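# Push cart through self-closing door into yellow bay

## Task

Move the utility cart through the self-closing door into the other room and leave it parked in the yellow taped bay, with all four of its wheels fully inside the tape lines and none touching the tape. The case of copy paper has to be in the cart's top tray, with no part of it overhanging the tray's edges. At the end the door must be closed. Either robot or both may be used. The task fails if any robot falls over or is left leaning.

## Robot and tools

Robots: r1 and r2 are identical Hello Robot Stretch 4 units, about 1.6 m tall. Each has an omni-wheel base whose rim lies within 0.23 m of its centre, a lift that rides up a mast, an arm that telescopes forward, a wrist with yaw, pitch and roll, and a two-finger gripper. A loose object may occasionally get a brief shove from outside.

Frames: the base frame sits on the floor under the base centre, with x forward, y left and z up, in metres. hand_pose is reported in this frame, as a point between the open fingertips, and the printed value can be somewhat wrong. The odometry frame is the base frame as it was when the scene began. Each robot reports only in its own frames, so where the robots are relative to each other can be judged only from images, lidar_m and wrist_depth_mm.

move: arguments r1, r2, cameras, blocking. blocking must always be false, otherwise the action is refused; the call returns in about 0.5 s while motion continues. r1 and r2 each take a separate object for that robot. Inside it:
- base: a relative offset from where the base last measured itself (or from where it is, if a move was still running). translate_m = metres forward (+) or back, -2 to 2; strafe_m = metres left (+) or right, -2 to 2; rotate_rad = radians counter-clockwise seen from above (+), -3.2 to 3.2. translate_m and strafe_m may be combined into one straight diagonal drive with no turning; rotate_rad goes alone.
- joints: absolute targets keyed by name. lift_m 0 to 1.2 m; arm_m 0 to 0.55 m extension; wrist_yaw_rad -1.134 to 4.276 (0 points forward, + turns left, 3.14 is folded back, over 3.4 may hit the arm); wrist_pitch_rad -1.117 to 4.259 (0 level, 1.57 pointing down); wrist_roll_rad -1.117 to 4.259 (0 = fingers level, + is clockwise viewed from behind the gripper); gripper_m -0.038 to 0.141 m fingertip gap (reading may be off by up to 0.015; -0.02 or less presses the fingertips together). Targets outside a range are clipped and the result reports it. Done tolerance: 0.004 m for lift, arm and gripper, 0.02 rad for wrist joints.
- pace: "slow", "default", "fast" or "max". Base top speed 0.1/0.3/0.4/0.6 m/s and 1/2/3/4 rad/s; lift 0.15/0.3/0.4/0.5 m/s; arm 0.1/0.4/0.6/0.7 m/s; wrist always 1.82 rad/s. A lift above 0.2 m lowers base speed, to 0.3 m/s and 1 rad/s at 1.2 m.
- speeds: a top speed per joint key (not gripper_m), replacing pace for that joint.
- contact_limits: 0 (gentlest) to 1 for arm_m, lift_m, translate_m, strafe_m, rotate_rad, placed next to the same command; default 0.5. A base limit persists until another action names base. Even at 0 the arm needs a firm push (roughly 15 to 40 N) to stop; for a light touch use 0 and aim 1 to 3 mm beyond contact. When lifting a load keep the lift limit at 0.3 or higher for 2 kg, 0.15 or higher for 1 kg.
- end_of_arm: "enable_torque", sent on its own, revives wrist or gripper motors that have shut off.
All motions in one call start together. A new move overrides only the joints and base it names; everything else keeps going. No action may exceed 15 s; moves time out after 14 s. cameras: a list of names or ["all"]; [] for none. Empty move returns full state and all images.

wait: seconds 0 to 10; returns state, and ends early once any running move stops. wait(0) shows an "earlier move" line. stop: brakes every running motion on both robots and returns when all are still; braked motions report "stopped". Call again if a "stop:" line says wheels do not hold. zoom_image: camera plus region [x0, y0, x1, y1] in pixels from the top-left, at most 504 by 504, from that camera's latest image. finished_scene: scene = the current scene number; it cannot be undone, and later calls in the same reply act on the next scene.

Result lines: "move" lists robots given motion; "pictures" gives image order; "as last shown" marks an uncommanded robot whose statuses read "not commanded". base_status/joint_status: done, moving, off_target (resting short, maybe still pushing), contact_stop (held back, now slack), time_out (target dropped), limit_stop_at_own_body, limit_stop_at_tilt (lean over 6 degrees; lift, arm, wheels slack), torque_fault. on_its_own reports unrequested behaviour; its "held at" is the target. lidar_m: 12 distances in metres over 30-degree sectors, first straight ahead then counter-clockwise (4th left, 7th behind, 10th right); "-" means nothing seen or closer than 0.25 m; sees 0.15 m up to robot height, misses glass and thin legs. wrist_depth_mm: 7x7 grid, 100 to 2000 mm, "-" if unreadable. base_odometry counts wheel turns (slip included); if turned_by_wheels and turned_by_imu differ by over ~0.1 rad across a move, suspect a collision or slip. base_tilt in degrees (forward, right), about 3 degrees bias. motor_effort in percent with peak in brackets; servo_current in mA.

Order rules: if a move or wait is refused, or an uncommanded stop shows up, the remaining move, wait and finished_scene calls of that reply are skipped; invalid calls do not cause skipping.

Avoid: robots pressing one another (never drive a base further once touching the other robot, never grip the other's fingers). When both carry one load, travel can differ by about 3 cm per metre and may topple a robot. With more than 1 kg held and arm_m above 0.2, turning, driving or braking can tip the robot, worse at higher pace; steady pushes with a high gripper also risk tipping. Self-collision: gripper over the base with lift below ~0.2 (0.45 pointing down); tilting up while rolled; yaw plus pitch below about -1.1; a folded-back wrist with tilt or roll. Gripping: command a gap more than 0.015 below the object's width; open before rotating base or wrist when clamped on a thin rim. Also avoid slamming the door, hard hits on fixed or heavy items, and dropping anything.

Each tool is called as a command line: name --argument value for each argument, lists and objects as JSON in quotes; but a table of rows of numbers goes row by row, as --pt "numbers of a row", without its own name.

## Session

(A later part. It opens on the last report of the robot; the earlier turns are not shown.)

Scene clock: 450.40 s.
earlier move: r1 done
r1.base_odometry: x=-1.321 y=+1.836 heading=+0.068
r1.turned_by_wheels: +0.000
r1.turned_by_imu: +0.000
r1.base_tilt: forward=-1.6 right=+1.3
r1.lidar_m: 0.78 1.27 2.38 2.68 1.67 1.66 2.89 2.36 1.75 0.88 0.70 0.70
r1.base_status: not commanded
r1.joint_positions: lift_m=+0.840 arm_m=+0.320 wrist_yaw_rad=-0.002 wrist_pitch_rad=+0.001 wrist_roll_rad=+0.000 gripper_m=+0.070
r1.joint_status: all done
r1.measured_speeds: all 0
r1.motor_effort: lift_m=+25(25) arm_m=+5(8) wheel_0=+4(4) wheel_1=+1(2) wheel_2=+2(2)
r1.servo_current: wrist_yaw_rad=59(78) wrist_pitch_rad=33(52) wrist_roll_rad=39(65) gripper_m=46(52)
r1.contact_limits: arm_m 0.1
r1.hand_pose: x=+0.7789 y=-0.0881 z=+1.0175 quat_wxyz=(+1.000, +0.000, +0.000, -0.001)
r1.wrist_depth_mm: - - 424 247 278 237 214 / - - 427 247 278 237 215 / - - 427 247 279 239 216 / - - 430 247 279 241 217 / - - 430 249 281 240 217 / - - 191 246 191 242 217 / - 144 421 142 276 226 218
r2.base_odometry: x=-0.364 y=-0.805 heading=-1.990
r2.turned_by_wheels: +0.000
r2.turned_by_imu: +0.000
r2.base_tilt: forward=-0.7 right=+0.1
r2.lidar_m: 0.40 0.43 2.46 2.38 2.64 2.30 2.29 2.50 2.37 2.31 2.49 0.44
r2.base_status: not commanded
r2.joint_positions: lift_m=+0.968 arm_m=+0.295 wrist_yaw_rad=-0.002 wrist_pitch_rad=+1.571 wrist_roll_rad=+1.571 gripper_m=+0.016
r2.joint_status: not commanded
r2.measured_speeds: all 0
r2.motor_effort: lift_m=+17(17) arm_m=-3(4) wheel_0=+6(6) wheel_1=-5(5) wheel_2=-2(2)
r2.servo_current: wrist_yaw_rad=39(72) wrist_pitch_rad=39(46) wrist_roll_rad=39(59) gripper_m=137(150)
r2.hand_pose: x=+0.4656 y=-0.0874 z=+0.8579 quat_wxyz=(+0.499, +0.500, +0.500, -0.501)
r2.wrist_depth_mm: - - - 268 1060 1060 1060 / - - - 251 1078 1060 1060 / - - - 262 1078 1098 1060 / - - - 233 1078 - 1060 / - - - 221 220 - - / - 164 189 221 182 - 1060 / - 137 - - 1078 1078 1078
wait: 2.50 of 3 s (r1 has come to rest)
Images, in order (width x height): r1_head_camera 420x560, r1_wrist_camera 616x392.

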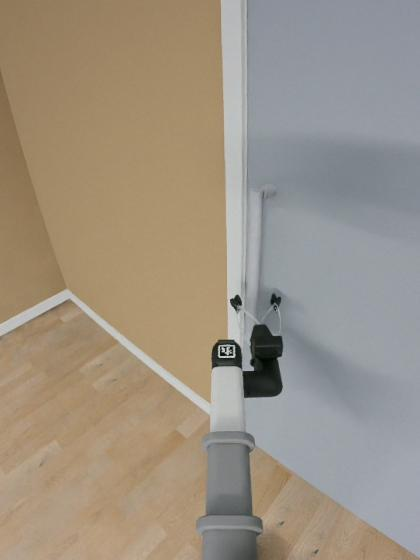

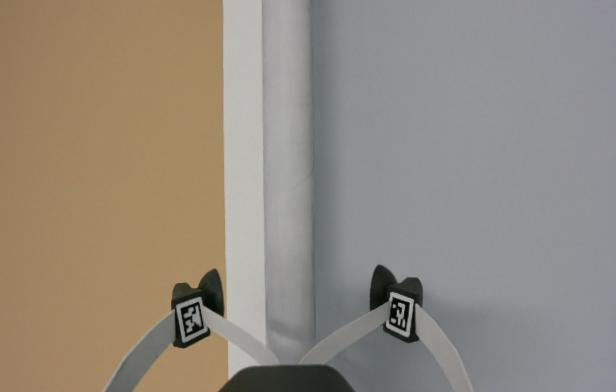

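move --blocking false --r1 '{"joints":{"gripper_m":0.055}}'

wait --seconds 0.7

move --blocking false --r1 '{"joints":{"arm_m":0.355},"pace":"slow","contact_limits":{"arm_m":0.0}}'

wait --seconds 1.5 --cameras '["r1_wrist_camera"]'

move --blocking false --r1 '{"joints":{"gripper_m":-0.02}}'

wait --seconds 2 --cameras '["r1_head_camera","r1_wrist_camera"]'

zoom_image --camera "r1_head_camera" --region '[180, 150, 360, 400]'

Scene clock: 459.50 s.
move: r1 moving
r1.base_odometry: x=-1.321 y=+1.836 heading=+0.068
r1.turned_by_wheels: +0.000
r1.turned_by_imu: +0.000
r1.base_tilt: forward=-1.6 right=+1.3
r1.lidar_m: 0.78 1.28 2.41 2.67 1.67 1.66 2.85 2.37 1.72 0.85 0.70 0.71
r1.base_status: not commanded
r1.joint_positions: lift_m=+0.840 arm_m=+0.320 wrist_yaw_rad=-0.002 wrist_pitch_rad=+0.001 wrist_roll_rad=+0.000 gripper_m=+0.057
r1.joint_status: gripper_m moving
r1.measured_speeds: all 0
r1.motor_effort: lift_m=+25(25) arm_m=+5(5) wheel_0=+4(4) wheel_1=+1(2) wheel_2=+2(2)
r1.servo_current: wrist_yaw_rad=52(72) wrist_pitch_rad=46(46) wrist_roll_rad=39(59) gripper_m=78(85)
r1.contact_limits: arm_m 0.1
r1.hand_pose: x=+0.7789 y=-0.0881 z=+1.0175 quat_wxyz=(+1.000, +0.000, +0.000, -0.001)
r1.wrist_depth_mm: - - 424 246 277 236 214 / - - 427 247 278 237 215 / - - 430 246 278 240 216 / - - 430 248 279 240 217 / - - 433 248 279 240 218 / - - 191 250 191 241 217 / - 141 424 143 277 227 217
r2: as last shown
pictures: none

Scene clock: 459.87 s.
earlier move: r1 done
r1.base_odometry: x=-1.321 y=+1.836 heading=+0.068
r1.turned_by_wheels: +0.000
r1.turned_by_imu: +0.000
r1.base_tilt: forward=-1.6 right=+1.3
r1.lidar_m: 0.77 1.30 2.37 2.68 1.69 1.64 2.88 2.36 1.73 0.87 0.69 0.69
r1.base_status: not commanded
r1.joint_positions: lift_m=+0.840 arm_m=+0.320 wrist_yaw_rad=-0.002 wrist_pitch_rad=+0.001 wrist_roll_rad=+0.000 gripper_m=+0.055
r1.joint_status: all done
r1.measured_speeds: all 0
r1.motor_effort: lift_m=+25(25) arm_m=+5(5) wheel_0=+4(4) wheel_1=+2(2) wheel_2=+1(2)
r1.servo_current: wrist_yaw_rad=52(72) wrist_pitch_rad=39(46) wrist_roll_rad=52(65) gripper_m=52(85)
r1.contact_limits: arm_m 0.1
r1.hand_pose: x=+0.7789 y=-0.0881 z=+1.0175 quat_wxyz=(+1.000, +0.000, +0.000, -0.001)
r1.wrist_depth_mm: - - 427 246 276 237 214 / - - 424 246 278 238 216 / - - 427 246 278 239 216 / - - 427 247 281 240 216 / - - 433 249 281 240 218 / - - 190 248 192 241 217 / - 140 424 143 276 232 219
r2.base_odometry: x=-0.364 y=-0.805 heading=-1.990
r2.turned_by_wheels: +0.000
r2.turned_by_imu: +0.000
r2.base_tilt: forward=-0.6 right=+0.1
r2.lidar_m: 0.42 0.46 2.49 2.36 2.63 2.34 2.28 2.49 2.37 2.32 2.52 0.45
r2.base_status: not commanded
r2.joint_positions: lift_m=+0.968 arm_m=+0.295 wrist_yaw_rad=-0.002 wrist_pitch_rad=+1.571 wrist_roll_rad=+1.571 gripper_m=+0.016
r2.joint_status: not commanded
r2.measured_speeds: all 0
r2.motor_effort: lift_m=+17(17) arm_m=-4(4) wheel_0=+6(7) wheel_1=-5(5) wheel_2=-1(2)
r2.servo_current: wrist_yaw_rad=46(65) wrist_pitch_rad=39(52) wrist_roll_rad=39(59) gripper_m=137(143)
r2.hand_pose: x=+0.4656 y=-0.0874 z=+0.8579 quat_wxyz=(+0.499, +0.500, +0.500, -0.501)
r2.wrist_depth_mm: - - - 268 1060 1042 1060 / - - - 251 1060 1042 1060 / - - - 260 1078 1060 1060 / - - - 233 1078 - 1060 / - - - 221 220 - - / - 163 189 221 182 - 1078 / - 138 - - 1078 1078 1078
wait: 0.37 of 0.7 s (r1 has come to rest)
pictures: none

Scene clock: 460.37 s.
move: r1 moving
r1.base_odometry: x=-1.321 y=+1.836 heading=+0.068
r1.turned_by_wheels: +0.000
r1.turned_by_imu: +0.000
r1.base_tilt: forward=-1.6 right=+1.3
r1.lidar_m: 0.76 1.28 2.39 2.67 1.66 1.65 2.87 2.33 1.72 0.86 0.69 0.71
r1.base_status: not commanded
r1.joint_positions: lift_m=+0.840 arm_m=+0.333 wrist_yaw_rad=-0.002 wrist_pitch_rad=+0.001 wrist_roll_rad=+0.000 gripper_m=+0.055
r1.joint_status: arm_m moving
r1.measured_speeds: translate_m=+0.000 strafe_m=+0.000 rotate_rad=+0.000 lift_m=+0.000 arm_m=+0.049 wrist_yaw_rad=+0.000 wrist_pitch_rad=+0.000 wrist_roll_rad=+0.000
r1.motor_effort: lift_m=+25(25) arm_m=+5(8) wheel_0=+4(4) wheel_1=+2(2) wheel_2=+2(2)
r1.servo_current: wrist_yaw_rad=52(52) wrist_pitch_rad=39(46) wrist_roll_rad=46(65) gripper_m=52(52)
r1.contact_limits: arm_m 0
r1.hand_pose: x=+0.7916 y=-0.0881 z=+1.0175 quat_wxyz=(+1.000, +0.000, +0.000, -0.001)
r1.wrist_depth_mm: - - 427 236 267 229 207 / - - 413 235 270 229 207 / - - 427 236 271 227 208 / - - 418 236 270 232 210 / - - 415 236 271 232 211 / - - 190 236 192 233 - / - 141 413 143 266 224 211
r2: as last shown
pictures: none

Scene clock: 461.33 s.
earlier move: r1 done
r1.base_odometry: x=-1.321 y=+1.836 heading=+0.068
r1.turned_by_wheels: +0.000
r1.turned_by_imu: +0.000
r1.base_tilt: forward=-1.6 right=+1.3
r1.lidar_m: 0.76 1.29 2.39 2.66 1.68 1.65 2.85 2.36 1.72 0.87 0.69 0.71
r1.base_status: not commanded
r1.joint_positions: lift_m=+0.840 arm_m=+0.355 wrist_yaw_rad=-0.002 wrist_pitch_rad=+0.001 wrist_roll_rad=+0.000 gripper_m=+0.055
r1.joint_status: all done
r1.measured_speeds: all 0
r1.motor_effort: lift_m=+24(25) arm_m=+5(8) wheel_0=+3(4) wheel_1=+1(2) wheel_2=+2(2)
r1.servo_current: wrist_yaw_rad=46(59) wrist_pitch_rad=46(46) wrist_roll_rad=46(65) gripper_m=46(52)
r1.contact_limits: arm_m 0
r1.hand_pose: x=+0.8139 y=-0.0881 z=+1.0175 quat_wxyz=(+1.000, +0.000, +0.000, -0.001)
r1.wrist_depth_mm: - 430 394 213 248 211 192 / - 449 394 212 249 217 193 / - 449 397 213 250 214 194 / - - 399 210 251 215 193 / - - 402 213 252 214 195 / - - 191 213 192 216 195 / - 140 379 143 247 207 195
r2.base_odometry: x=-0.364 y=-0.805 heading=-1.990
r2.turned_by_wheels: +0.000
r2.turned_by_imu: +0.000
r2.base_tilt: forward=-0.6 right=+0.1
r2.lidar_m: 0.42 0.44 2.44 2.37 2.63 2.32 2.27 2.50 2.38 2.32 2.53 0.45
r2.base_status: not commanded
r2.joint_positions: lift_m=+0.968 arm_m=+0.295 wrist_yaw_rad=-0.002 wrist_pitch_rad=+1.571 wrist_roll_rad=+1.571 gripper_m=+0.016
r2.joint_status: not commanded
r2.measured_speeds: all 0
r2.motor_effort: lift_m=+17(17) arm_m=-4(4) wheel_0=+6(6) wheel_1=-5(5) wheel_2=-1(2)
r2.servo_current: wrist_yaw_rad=46(59) wrist_pitch_rad=39(46) wrist_roll_rad=46(59) gripper_m=137(143)
r2.hand_pose: x=+0.4656 y=-0.0874 z=+0.8579 quat_wxyz=(+0.499, +0.500, +0.500, -0.501)
r2.wrist_depth_mm: - - - 270 1078 1060 1060 / - - - 252 1078 1060 1078 / - - - 260 1060 1060 1060 / - - - 233 1078 - 1060 / - - - 221 220 - - / - 163 189 222 182 - 1060 / - 138 - - 1078 1078 1078
wait: 0.97 of 1.5 s (r1 has come to rest)
Images, in order (width x height): r1_wrist_camera 616x392.

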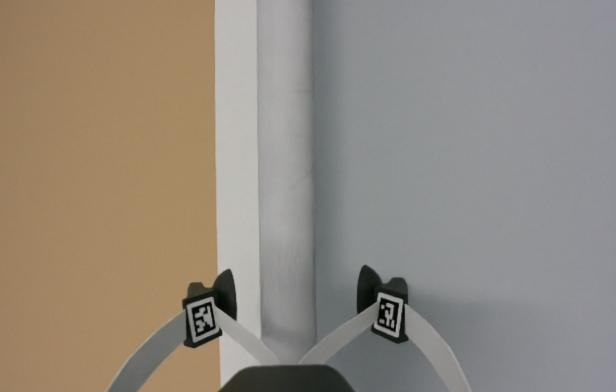

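Scene clock: 461.83 s.
move: r1 moving
r1.base_odometry: x=-1.321 y=+1.836 heading=+0.068
r1.turned_by_wheels: +0.000
r1.turned_by_imu: +0.000
r1.base_tilt: forward=-1.5 right=+1.3
r1.lidar_m: 0.79 1.29 2.38 2.68 1.69 1.66 2.86 2.34 1.71 0.86 0.71 0.69
r1.base_status: not commanded
r1.joint_positions: lift_m=+0.840 arm_m=+0.355 wrist_yaw_rad=-0.002 wrist_pitch_rad=+0.001 wrist_roll_rad=+0.000 gripper_m=+0.036
r1.joint_status: gripper_m moving
r1.measured_speeds: all 0
r1.motor_effort: lift_m=+24(25) arm_m=+5(5) wheel_0=+4(4) wheel_1=+2(2) wheel_2=+1(2)
r1.servo_current: wrist_yaw_rad=39(52) wrist_pitch_rad=33(46) wrist_roll_rad=39(72) gripper_m=104(104)
r1.contact_limits: arm_m 0
r1.hand_pose: x=+0.8139 y=-0.0881 z=+1.0175 quat_wxyz=(+1.000, +0.000, +0.000, -0.001)
r1.wrist_depth_mm: - 430 394 212 249 212 193 / - 442 397 212 249 217 193 / - 452 399 212 250 214 193 / - - 399 210 251 215 195 / - - 404 213 252 215 194 / - - 195 211 193 216 195 / - 143 379 145 248 207 195
r2: as last shown
pictures: none

Scene clock: 462.83 s.
earlier move: r1 done
r1.base_odometry: x=-1.321 y=+1.836 heading=+0.068
r1.turned_by_wheels: +0.000
r1.turned_by_imu: +0.000
r1.base_tilt: forward=-1.5 right=+1.3
r1.lidar_m: 0.80 1.30 2.39 2.68 1.67 1.64 2.86 2.35 1.71 0.85 0.72 0.70
r1.base_status: not commanded
r1.joint_positions: lift_m=+0.840 arm_m=+0.355 wrist_yaw_rad=+0.001 wrist_pitch_rad=+0.001 wrist_roll_rad=+0.000 gripper_m=-0.019
r1.joint_status: all done
r1.measured_speeds: all 0
r1.motor_effort: lift_m=+25(25) arm_m=+0(5) wheel_0=+4(4) wheel_1=+1(2) wheel_2=+2(3)
r1.servo_current: wrist_yaw_rad=39(65) wrist_pitch_rad=46(52) wrist_roll_rad=33(72) gripper_m=85(169)
r1.contact_limits: arm_m 0
r1.hand_pose: x=+0.8144 y=-0.0872 z=+1.0175 quat_wxyz=(+1.000, +0.000, +0.000, +0.000)
r1.wrist_depth_mm: - 433 399 208 249 212 191 / - - 399 209 249 218 192 / - - 402 209 250 216 194 / - - 404 211 251 216 193 / - - 402 211 253 211 195 / - - 201 206 185 216 195 / - 139 384 208 242 204 196
r2.base_odometry: x=-0.364 y=-0.805 heading=-1.990
r2.turned_by_wheels: +0.000
r2.turned_by_imu: +0.000
r2.base_tilt: forward=-0.7 right=+0.1
r2.lidar_m: 0.42 0.44 2.48 2.41 2.61 2.31 2.27 2.50 2.37 2.33 2.51 0.46
r2.base_status: not commanded
r2.joint_positions: lift_m=+0.968 arm_m=+0.295 wrist_yaw_rad=-0.002 wrist_pitch_rad=+1.571 wrist_roll_rad=+1.571 gripper_m=+0.016
r2.joint_status: not commanded
r2.measured_speeds: all 0
r2.motor_effort: lift_m=+17(17) arm_m=-3(4) wheel_0=+6(6) wheel_1=-4(5) wheel_2=-2(2)
r2.servo_current: wrist_yaw_rad=46(59) wrist_pitch_rad=39(46) wrist_roll_rad=52(59) gripper_m=137(143)
r2.hand_pose: x=+0.4656 y=-0.0874 z=+0.8579 quat_wxyz=(+0.499, +0.500, +0.500, -0.501)
r2.wrist_depth_mm: - - - 268 1078 1042 1060 / - - - 252 1078 1060 1042 / - - - 260 1078 1078 1078 / - - - 233 1078 - 1060 / - - - 221 221 - - / - 164 189 221 182 - 1060 / - 138 - - 1078 1078 1078
wait: 1.00 of 2 s (r1 has come to rest)
Images, in order (width x height): r1_head_camera 420x560, r1_wrist_camera 616x392.

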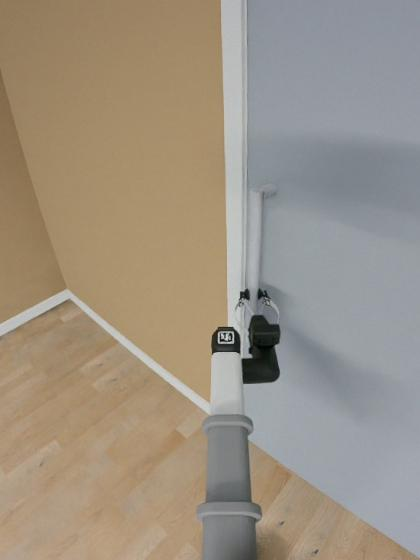

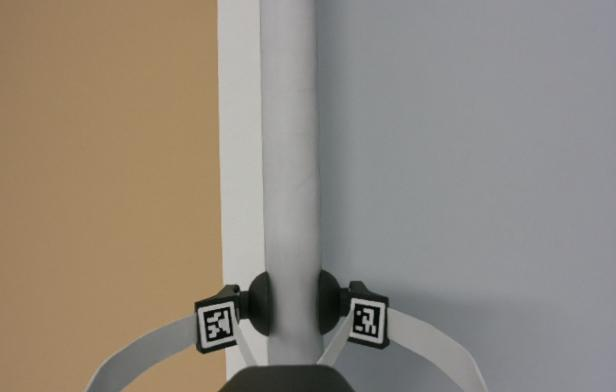

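Scaled by 2.016 from the camera's image (finer frame: 600x800).

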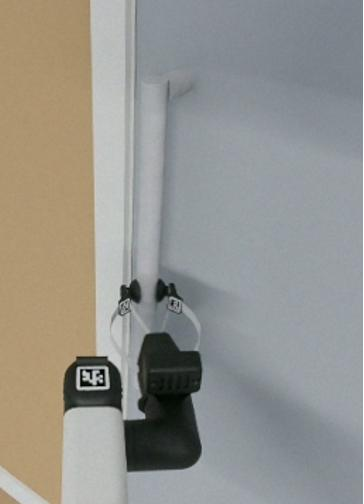

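move --blocking false --r1 '{"base":{"translate_m":-0.2,"strafe_m":0.063},"pace":"slow","contact_limits":{"translate_m":0.8}}'

wait --seconds 4 --cameras '["r1_wrist_camera","r1_head_camera"]'

move --blocking false --r1 '{"base":{"translate_m":-0.21,"strafe_m":0.008},"pace":"slow","contact_limits":{"translate_m":0.8}}'

wait --seconds 4 --cameras '["r1_wrist_camera","r1_head_camera","r2_head_camera"]'

Scene clock: 476.80 s.
move: r1 moving
r1.base_odometry: x=-1.333 y=+1.839 heading=+0.068
r1.turned_by_wheels: +0.000
r1.turned_by_imu: +0.000
r1.base_tilt: forward=-1.6 right=+1.3
r1.lidar_m: 0.79 1.32 2.40 2.69 1.68 1.62 2.84 2.35 1.74 0.88 0.72 0.72
r1.base_status: translate_m moving; strafe_m moving
r1.joint_positions: lift_m=+0.840 arm_m=+0.355 wrist_yaw_rad=+0.001 wrist_pitch_rad=+0.001 wrist_roll_rad=+0.000 gripper_m=-0.019
r1.joint_status: not commanded
r1.measured_speeds: translate_m=-0.048 strafe_m=+0.015 rotate_rad=-0.002 lift_m=+0.000 arm_m=+0.000 wrist_yaw_rad=+0.000 wrist_pitch_rad=+0.000 wrist_roll_rad=+0.000
r1.motor_effort: lift_m=+25(25) arm_m=-3(4) wheel_0=-8(8) wheel_1=-4(5) wheel_2=+9(11)
r1.servo_current: wrist_yaw_rad=46(65) wrist_pitch_rad=46(46) wrist_roll_rad=46(59) gripper_m=85(91)
r1.contact_limits: arm_m 0; translate_m 0.8
r1.hand_pose: x=+0.8144 y=-0.0872 z=+1.0175 quat_wxyz=(+1.000, +0.000, +0.000, +0.000)
r1.wrist_depth_mm: - - 413 217 257 221 200 / - - 413 217 258 223 201 / - - 415 224 262 224 202 / - - 418 226 260 224 202 / - - 424 219 263 224 202 / - - 206 210 184 225 204 / - 141 397 219 252 211 204
r2: as last shown
pictures: none

Scene clock: 479.63 s.
earlier move: r1 done
r1.base_odometry: x=-1.524 y=+1.885 heading=+0.068
r1.turned_by_wheels: +0.000
r1.turned_by_imu: -0.001
r1.base_tilt: forward=-1.6 right=+1.3
r1.lidar_m: 0.99 1.64 2.49 2.78 1.49 1.47 2.77 2.27 2.16 1.12 0.91 0.90
r1.base_status: done
r1.joint_positions: lift_m=+0.840 arm_m=+0.355 wrist_yaw_rad=+0.001 wrist_pitch_rad=+0.001 wrist_roll_rad=+0.000 gripper_m=-0.019
r1.joint_status: not commanded
r1.measured_speeds: all 0
r1.motor_effort: lift_m=+25(25) arm_m=+4(4) wheel_0=-5(9) wheel_1=-3(6) wheel_2=+1(11)
r1.servo_current: wrist_yaw_rad=52(72) wrist_pitch_rad=46(52) wrist_roll_rad=46(65) gripper_m=52(91)
r1.contact_limits: arm_m 0; translate_m 0.8
r1.hand_pose: x=+0.8143 y=-0.0872 z=+1.0175 quat_wxyz=(+1.000, +0.000, +0.000, +0.000)
r1.wrist_depth_mm: - - - 410 449 389 351 / - - - 407 452 392 351 / - - - 410 455 389 353 / - - - 413 455 394 357 / - - - 410 459 394 355 / - - 183 198 427 394 357 / - 133 164 165 154 377 359
r2.base_odometry: x=-0.364 y=-0.805 heading=-1.990
r2.turned_by_wheels: +0.000
r2.turned_by_imu: +0.000
r2.base_tilt: forward=-0.7 right=+0.0
r2.lidar_m: 0.41 0.48 2.45 2.38 2.63 2.35 2.26 2.48 2.37 2.33 2.53 0.46
r2.base_status: not commanded
r2.joint_positions: lift_m=+0.968 arm_m=+0.295 wrist_yaw_rad=-0.002 wrist_pitch_rad=+1.571 wrist_roll_rad=+1.571 gripper_m=+0.016
r2.joint_status: not commanded
r2.measured_speeds: all 0
r2.motor_effort: lift_m=+17(17) arm_m=-3(4) wheel_0=+6(7) wheel_1=-4(5) wheel_2=-2(2)
r2.servo_current: wrist_yaw_rad=52(59) wrist_pitch_rad=33(46) wrist_roll_rad=39(65) gripper_m=130(143)
r2.hand_pose: x=+0.4656 y=-0.0874 z=+0.8579 quat_wxyz=(+0.499, +0.500, +0.500, -0.501)
r2.wrist_depth_mm: - - - 270 1060 1060 1042 / - - - 252 1060 1078 1042 / - - - 260 1078 1078 1060 / - - - 234 1060 - 1060 / - - - 220 220 - - / - 164 189 221 182 - 1078 / - 138 - - 1098 1078 1078
wait: 2.83 of 4 s (r1 has come to rest)
pictures: r1_head_camera, r1_wrist_camera
Images, in order (width x height): r1_head_camera 420x560, r1_wrist_camera 616x392.

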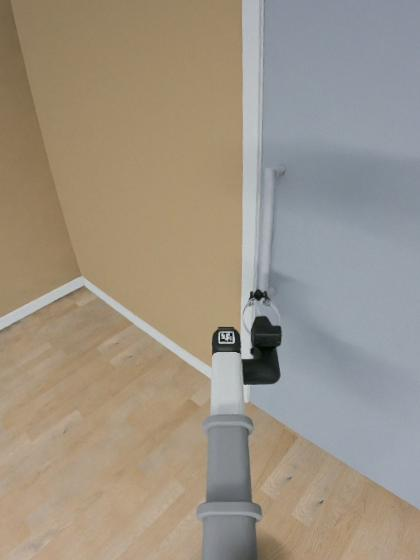

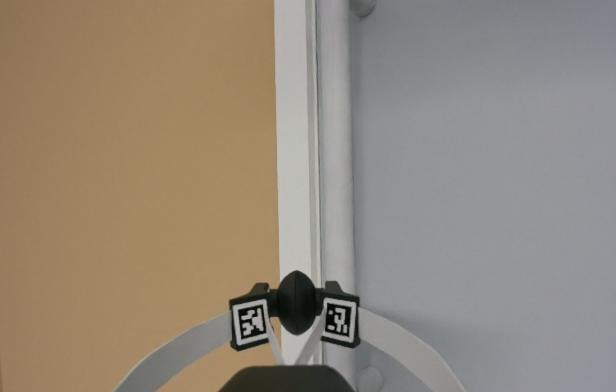

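Scene clock: 480.13 s.
move: r1 moving
r1.base_odometry: x=-1.537 y=+1.885 heading=+0.067
r1.turned_by_wheels: +0.000
r1.turned_by_imu: +0.000
r1.base_tilt: forward=-1.6 right=+1.3
r1.lidar_m: 0.99 1.65 2.49 2.76 1.47 1.45 2.77 2.28 2.18 1.13 0.93 0.91
r1.base_status: translate_m moving; strafe_m moving
r1.joint_positions: lift_m=+0.840 arm_m=+0.355 wrist_yaw_rad=+0.001 wrist_pitch_rad=+0.001 wrist_roll_rad=+0.000 gripper_m=-0.019
r1.joint_status: not commanded
r1.measured_speeds: translate_m=-0.049 strafe_m=+0.002 rotate_rad=-0.002 lift_m=+0.000 arm_m=+0.000 wrist_yaw_rad=+0.000 wrist_pitch_rad=+0.000 wrist_roll_rad=+0.000
r1.motor_effort: lift_m=+25(25) arm_m=+4(4) wheel_0=-5(8) wheel_1=-4(7) wheel_2=+6(7)
r1.servo_current: wrist_yaw_rad=52(72) wrist_pitch_rad=39(52) wrist_roll_rad=46(72) gripper_m=52(59)
r1.contact_limits: arm_m 0; translate_m 0.8
r1.hand_pose: x=+0.8143 y=-0.0872 z=+1.0175 quat_wxyz=(+1.000, +0.000, +0.000, +0.000)
r1.wrist_depth_mm: - - - 421 455 397 357 / - - - 424 459 397 359 / - - - 424 459 397 359 / - - - 421 462 399 357 / - - - 421 466 399 359 / - - 183 198 436 404 368 / - 133 163 165 162 387 364
r2: as last shown
pictures: none

Scene clock: 483.00 s.
earlier move: r1 done
r1.base_odometry: x=-1.734 y=+1.879 heading=+0.067
r1.turned_by_wheels: +0.000
r1.turned_by_imu: +0.000
r1.base_tilt: forward=-1.6 right=+1.3
r1.lidar_m: 1.19 1.90 2.60 2.91 1.28 1.28 2.61 2.16 2.12 1.32 1.08 1.05
r1.base_status: done
r1.joint_positions: lift_m=+0.840 arm_m=+0.355 wrist_yaw_rad=+0.001 wrist_pitch_rad=+0.001 wrist_roll_rad=+0.000 gripper_m=-0.019
r1.joint_status: not commanded
r1.measured_speeds: all 0
r1.motor_effort: lift_m=+24(25) arm_m=+4(4) wheel_0=-3(8) wheel_1=-2(7) wheel_2=+1(7)
r1.servo_current: wrist_yaw_rad=39(72) wrist_pitch_rad=39(52) wrist_roll_rad=46(72) gripper_m=52(59)
r1.contact_limits: arm_m 0; translate_m 0.8
r1.hand_pose: x=+0.8143 y=-0.0872 z=+1.0175 quat_wxyz=(+1.000, +0.000, +0.000, +0.000)
r1.wrist_depth_mm: - - - - - 535 477 / 1863 - - 621 - 530 480 / 1863 - - 621 - 535 480 / 1863 - - - - 535 488 / 1921 - - - - 539 484 / 1863 - 183 198 170 539 488 / - 133 163 147 144 512 484
r2.base_odometry: x=-0.364 y=-0.805 heading=-1.990
r2.turned_by_wheels: +0.000
r2.turned_by_imu: +0.000
r2.base_tilt: forward=-0.7 right=+0.0
r2.lidar_m: 0.43 0.48 2.46 2.39 2.62 2.31 2.29 2.47 2.33 2.32 2.50 0.45
r2.base_status: not commanded
r2.joint_positions: lift_m=+0.968 arm_m=+0.295 wrist_yaw_rad=-0.002 wrist_pitch_rad=+1.571 wrist_roll_rad=+1.571 gripper_m=+0.016
r2.joint_status: not commanded
r2.measured_speeds: all 0
r2.motor_effort: lift_m=+17(17) arm_m=-4(4) wheel_0=+6(6) wheel_1=-4(5) wheel_2=-2(2)
r2.servo_current: wrist_yaw_rad=52(65) wrist_pitch_rad=39(52) wrist_roll_rad=46(65) gripper_m=137(143)
r2.hand_pose: x=+0.4656 y=-0.0874 z=+0.8579 quat_wxyz=(+0.499, +0.500, +0.500, -0.501)
r2.wrist_depth_mm: - - - 268 1042 1060 1060 / - - - 251 1060 1078 1042 / - - - 260 1078 1060 1060 / - - - 233 1078 - 1042 / - - - 220 220 - - / - 164 190 222 182 - 1060 / - 138 - - 1060 1078 1078
wait: 2.87 of 4 s (r1 has come to rest)
pictures: r1_head_camera, r1_wrist_camera, r2_head_camera
Images, in order (width x height): r1_head_camera 420x560, r1_wrist_camera 616x392, r2_head_camera 420x560.

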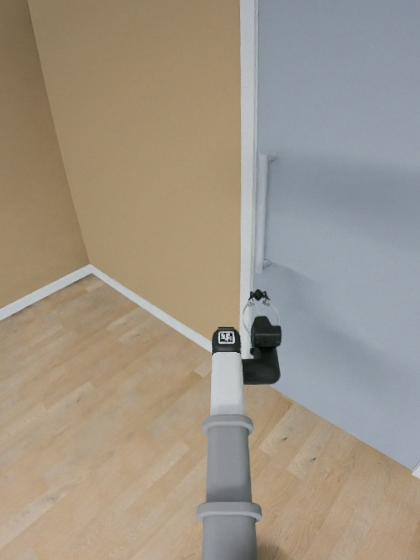

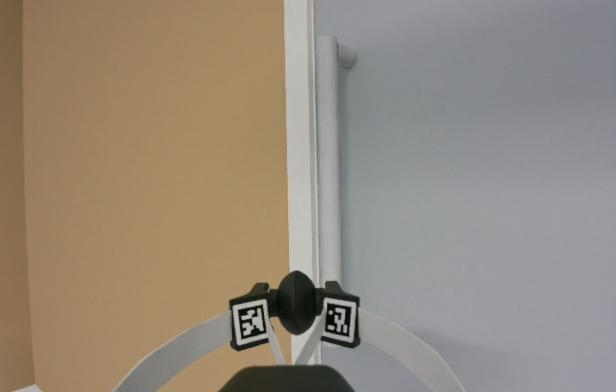

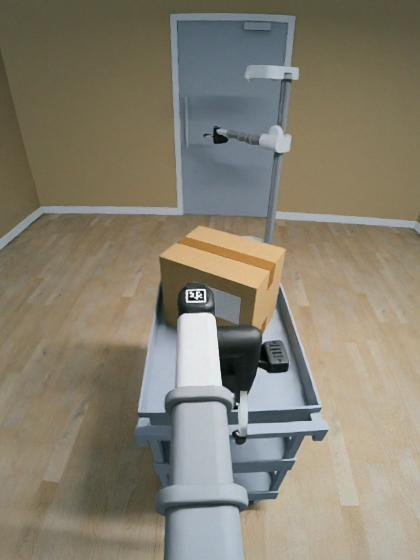

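move --blocking false --r1 '{"base":{"translate_m":0.49,"strafe_m":0.07},"joints":{"arm_m":0.25,"wrist_yaw_rad":-0.4,"gripper_m":0.08}}'

wait --seconds 4 --cameras '["r1_wrist_camera","r1_head_camera"]'

wait --seconds 0.5 --cameras '["r1_wrist_camera","r1_head_camera"]'

Scene clock: 502.07 s.
move: r1 moving
r1.base_odometry: x=-1.703 y=+1.886 heading=+0.067
r1.turned_by_wheels: +0.000
r1.turned_by_imu: +0.000
r1.base_tilt: forward=-1.6 right=+1.3
r1.lidar_m: 1.17 1.91 2.57 2.87 1.32 1.30 2.60 2.15 2.16 1.30 1.03 1.04
r1.base_status: translate_m moving; strafe_m moving
r1.joint_positions: lift_m=+0.840 arm_m=+0.304 wrist_yaw_rad=-0.392 wrist_pitch_rad=+0.001 wrist_roll_rad=+0.000 gripper_m=+0.005
r1.joint_status: arm_m moving; wrist_yaw_rad moving; gripper_m moving
r1.measured_speeds: translate_m=+0.120 strafe_m=+0.018 rotate_rad=-0.001 lift_m=+0.000 arm_m=-0.194 wrist_yaw_rad=-0.276 wrist_pitch_rad=+0.000 wrist_roll_rad=+0.000
r1.motor_effort: lift_m=+24(25) arm_m=-6(8) wheel_0=+7(7) wheel_1=+4(7) wheel_2=-8(9)
r1.servo_current: wrist_yaw_rad=20(111) wrist_pitch_rad=33(46) wrist_roll_rad=46(52) gripper_m=65(72)
r1.hand_pose: x=+0.7085 y=-0.1909 z=+1.0175 quat_wxyz=(+0.981, +0.000, +0.000, -0.195)
r1.wrist_depth_mm: - - - - - 554 525 / - 647 - - - 559 535 / - 647 - - - 554 539 / - 647 - - - 559 539 / - 640 - - - 559 539 / - 640 187 204 177 559 539 / - 133 159 131 146 559 544
r2: as last shown
pictures: none

Scene clock: 504.70 s.
earlier move: r1 done
r1.base_odometry: x=-1.250 y=+1.982 heading=+0.068
r1.turned_by_wheels: +0.000
r1.turned_by_imu: +0.001
r1.base_tilt: forward=-1.6 right=+1.3
r1.lidar_m: 0.81 1.34 2.22 2.49 3.98 1.61 3.09 2.52 1.77 0.90 0.75 0.72
r1.base_status: done
r1.joint_positions: lift_m=+0.840 arm_m=+0.250 wrist_yaw_rad=-0.397 wrist_pitch_rad=+0.001 wrist_roll_rad=+0.000 gripper_m=+0.080
r1.joint_status: all done
r1.measured_speeds: all 0
r1.motor_effort: lift_m=+24(25) arm_m=-5(8) wheel_0=+3(7) wheel_1=+1(9) wheel_2=+1(10)
r1.servo_current: wrist_yaw_rad=52(111) wrist_pitch_rad=46(52) wrist_roll_rad=59(72) gripper_m=46(98)
r1.hand_pose: x=+0.6531 y=-0.1922 z=+1.0175 quat_wxyz=(+0.980, +0.000, +0.000, -0.197)
r1.wrist_depth_mm: - 436 392 359 347 320 307 / - 436 392 364 345 324 307 / - 433 394 359 347 325 307 / - 436 397 362 349 325 307 / - 433 397 364 349 327 307 / - 436 211 300 191 324 310 / - 151 184 143 347 320 314
r2.base_odometry: x=-0.364 y=-0.805 heading=-1.990
r2.turned_by_wheels: +0.000
r2.turned_by_imu: +0.000
r2.base_tilt: forward=-0.7 right=+0.1
r2.lidar_m: 0.41 0.44 2.45 2.38 2.64 2.31 2.28 2.47 2.35 2.31 2.53 0.46
r2.base_status: not commanded
r2.joint_positions: lift_m=+0.968 arm_m=+0.295 wrist_yaw_rad=-0.002 wrist_pitch_rad=+1.571 wrist_roll_rad=+1.571 gripper_m=+0.016
r2.joint_status: not commanded
r2.measured_speeds: all 0
r2.motor_effort: lift_m=+17(17) arm_m=-4(4) wheel_0=+6(6) wheel_1=-4(5) wheel_2=-2(2)
r2.servo_current: wrist_yaw_rad=46(65) wrist_pitch_rad=46(46) wrist_roll_rad=46(59) gripper_m=137(143)
r2.hand_pose: x=+0.4656 y=-0.0874 z=+0.8579 quat_wxyz=(+0.499, +0.500, +0.500, -0.501)
r2.wrist_depth_mm: - - - 270 1060 1060 1060 / - - - 252 1078 1060 1060 / - - - 260 1078 1078 1078 / - - - 233 1060 - 1060 / - - - 220 220 - - / - 164 190 222 182 - 1060 / - 138 - - 1060 1078 1078
wait: 2.63 of 4 s (r1 has come to rest)
pictures: r1_head_camera, r1_wrist_camera
Images, in order (width x height): r1_head_camera 420x560, r1_wrist_camera 616x392.

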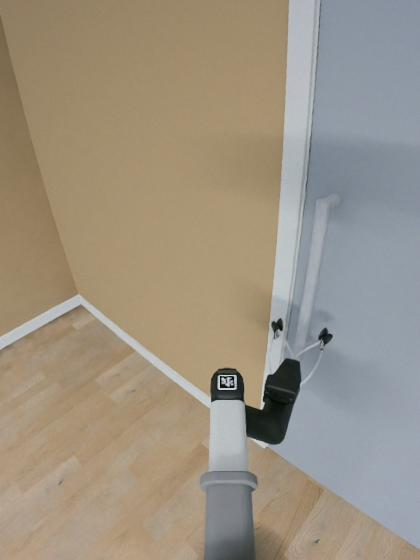

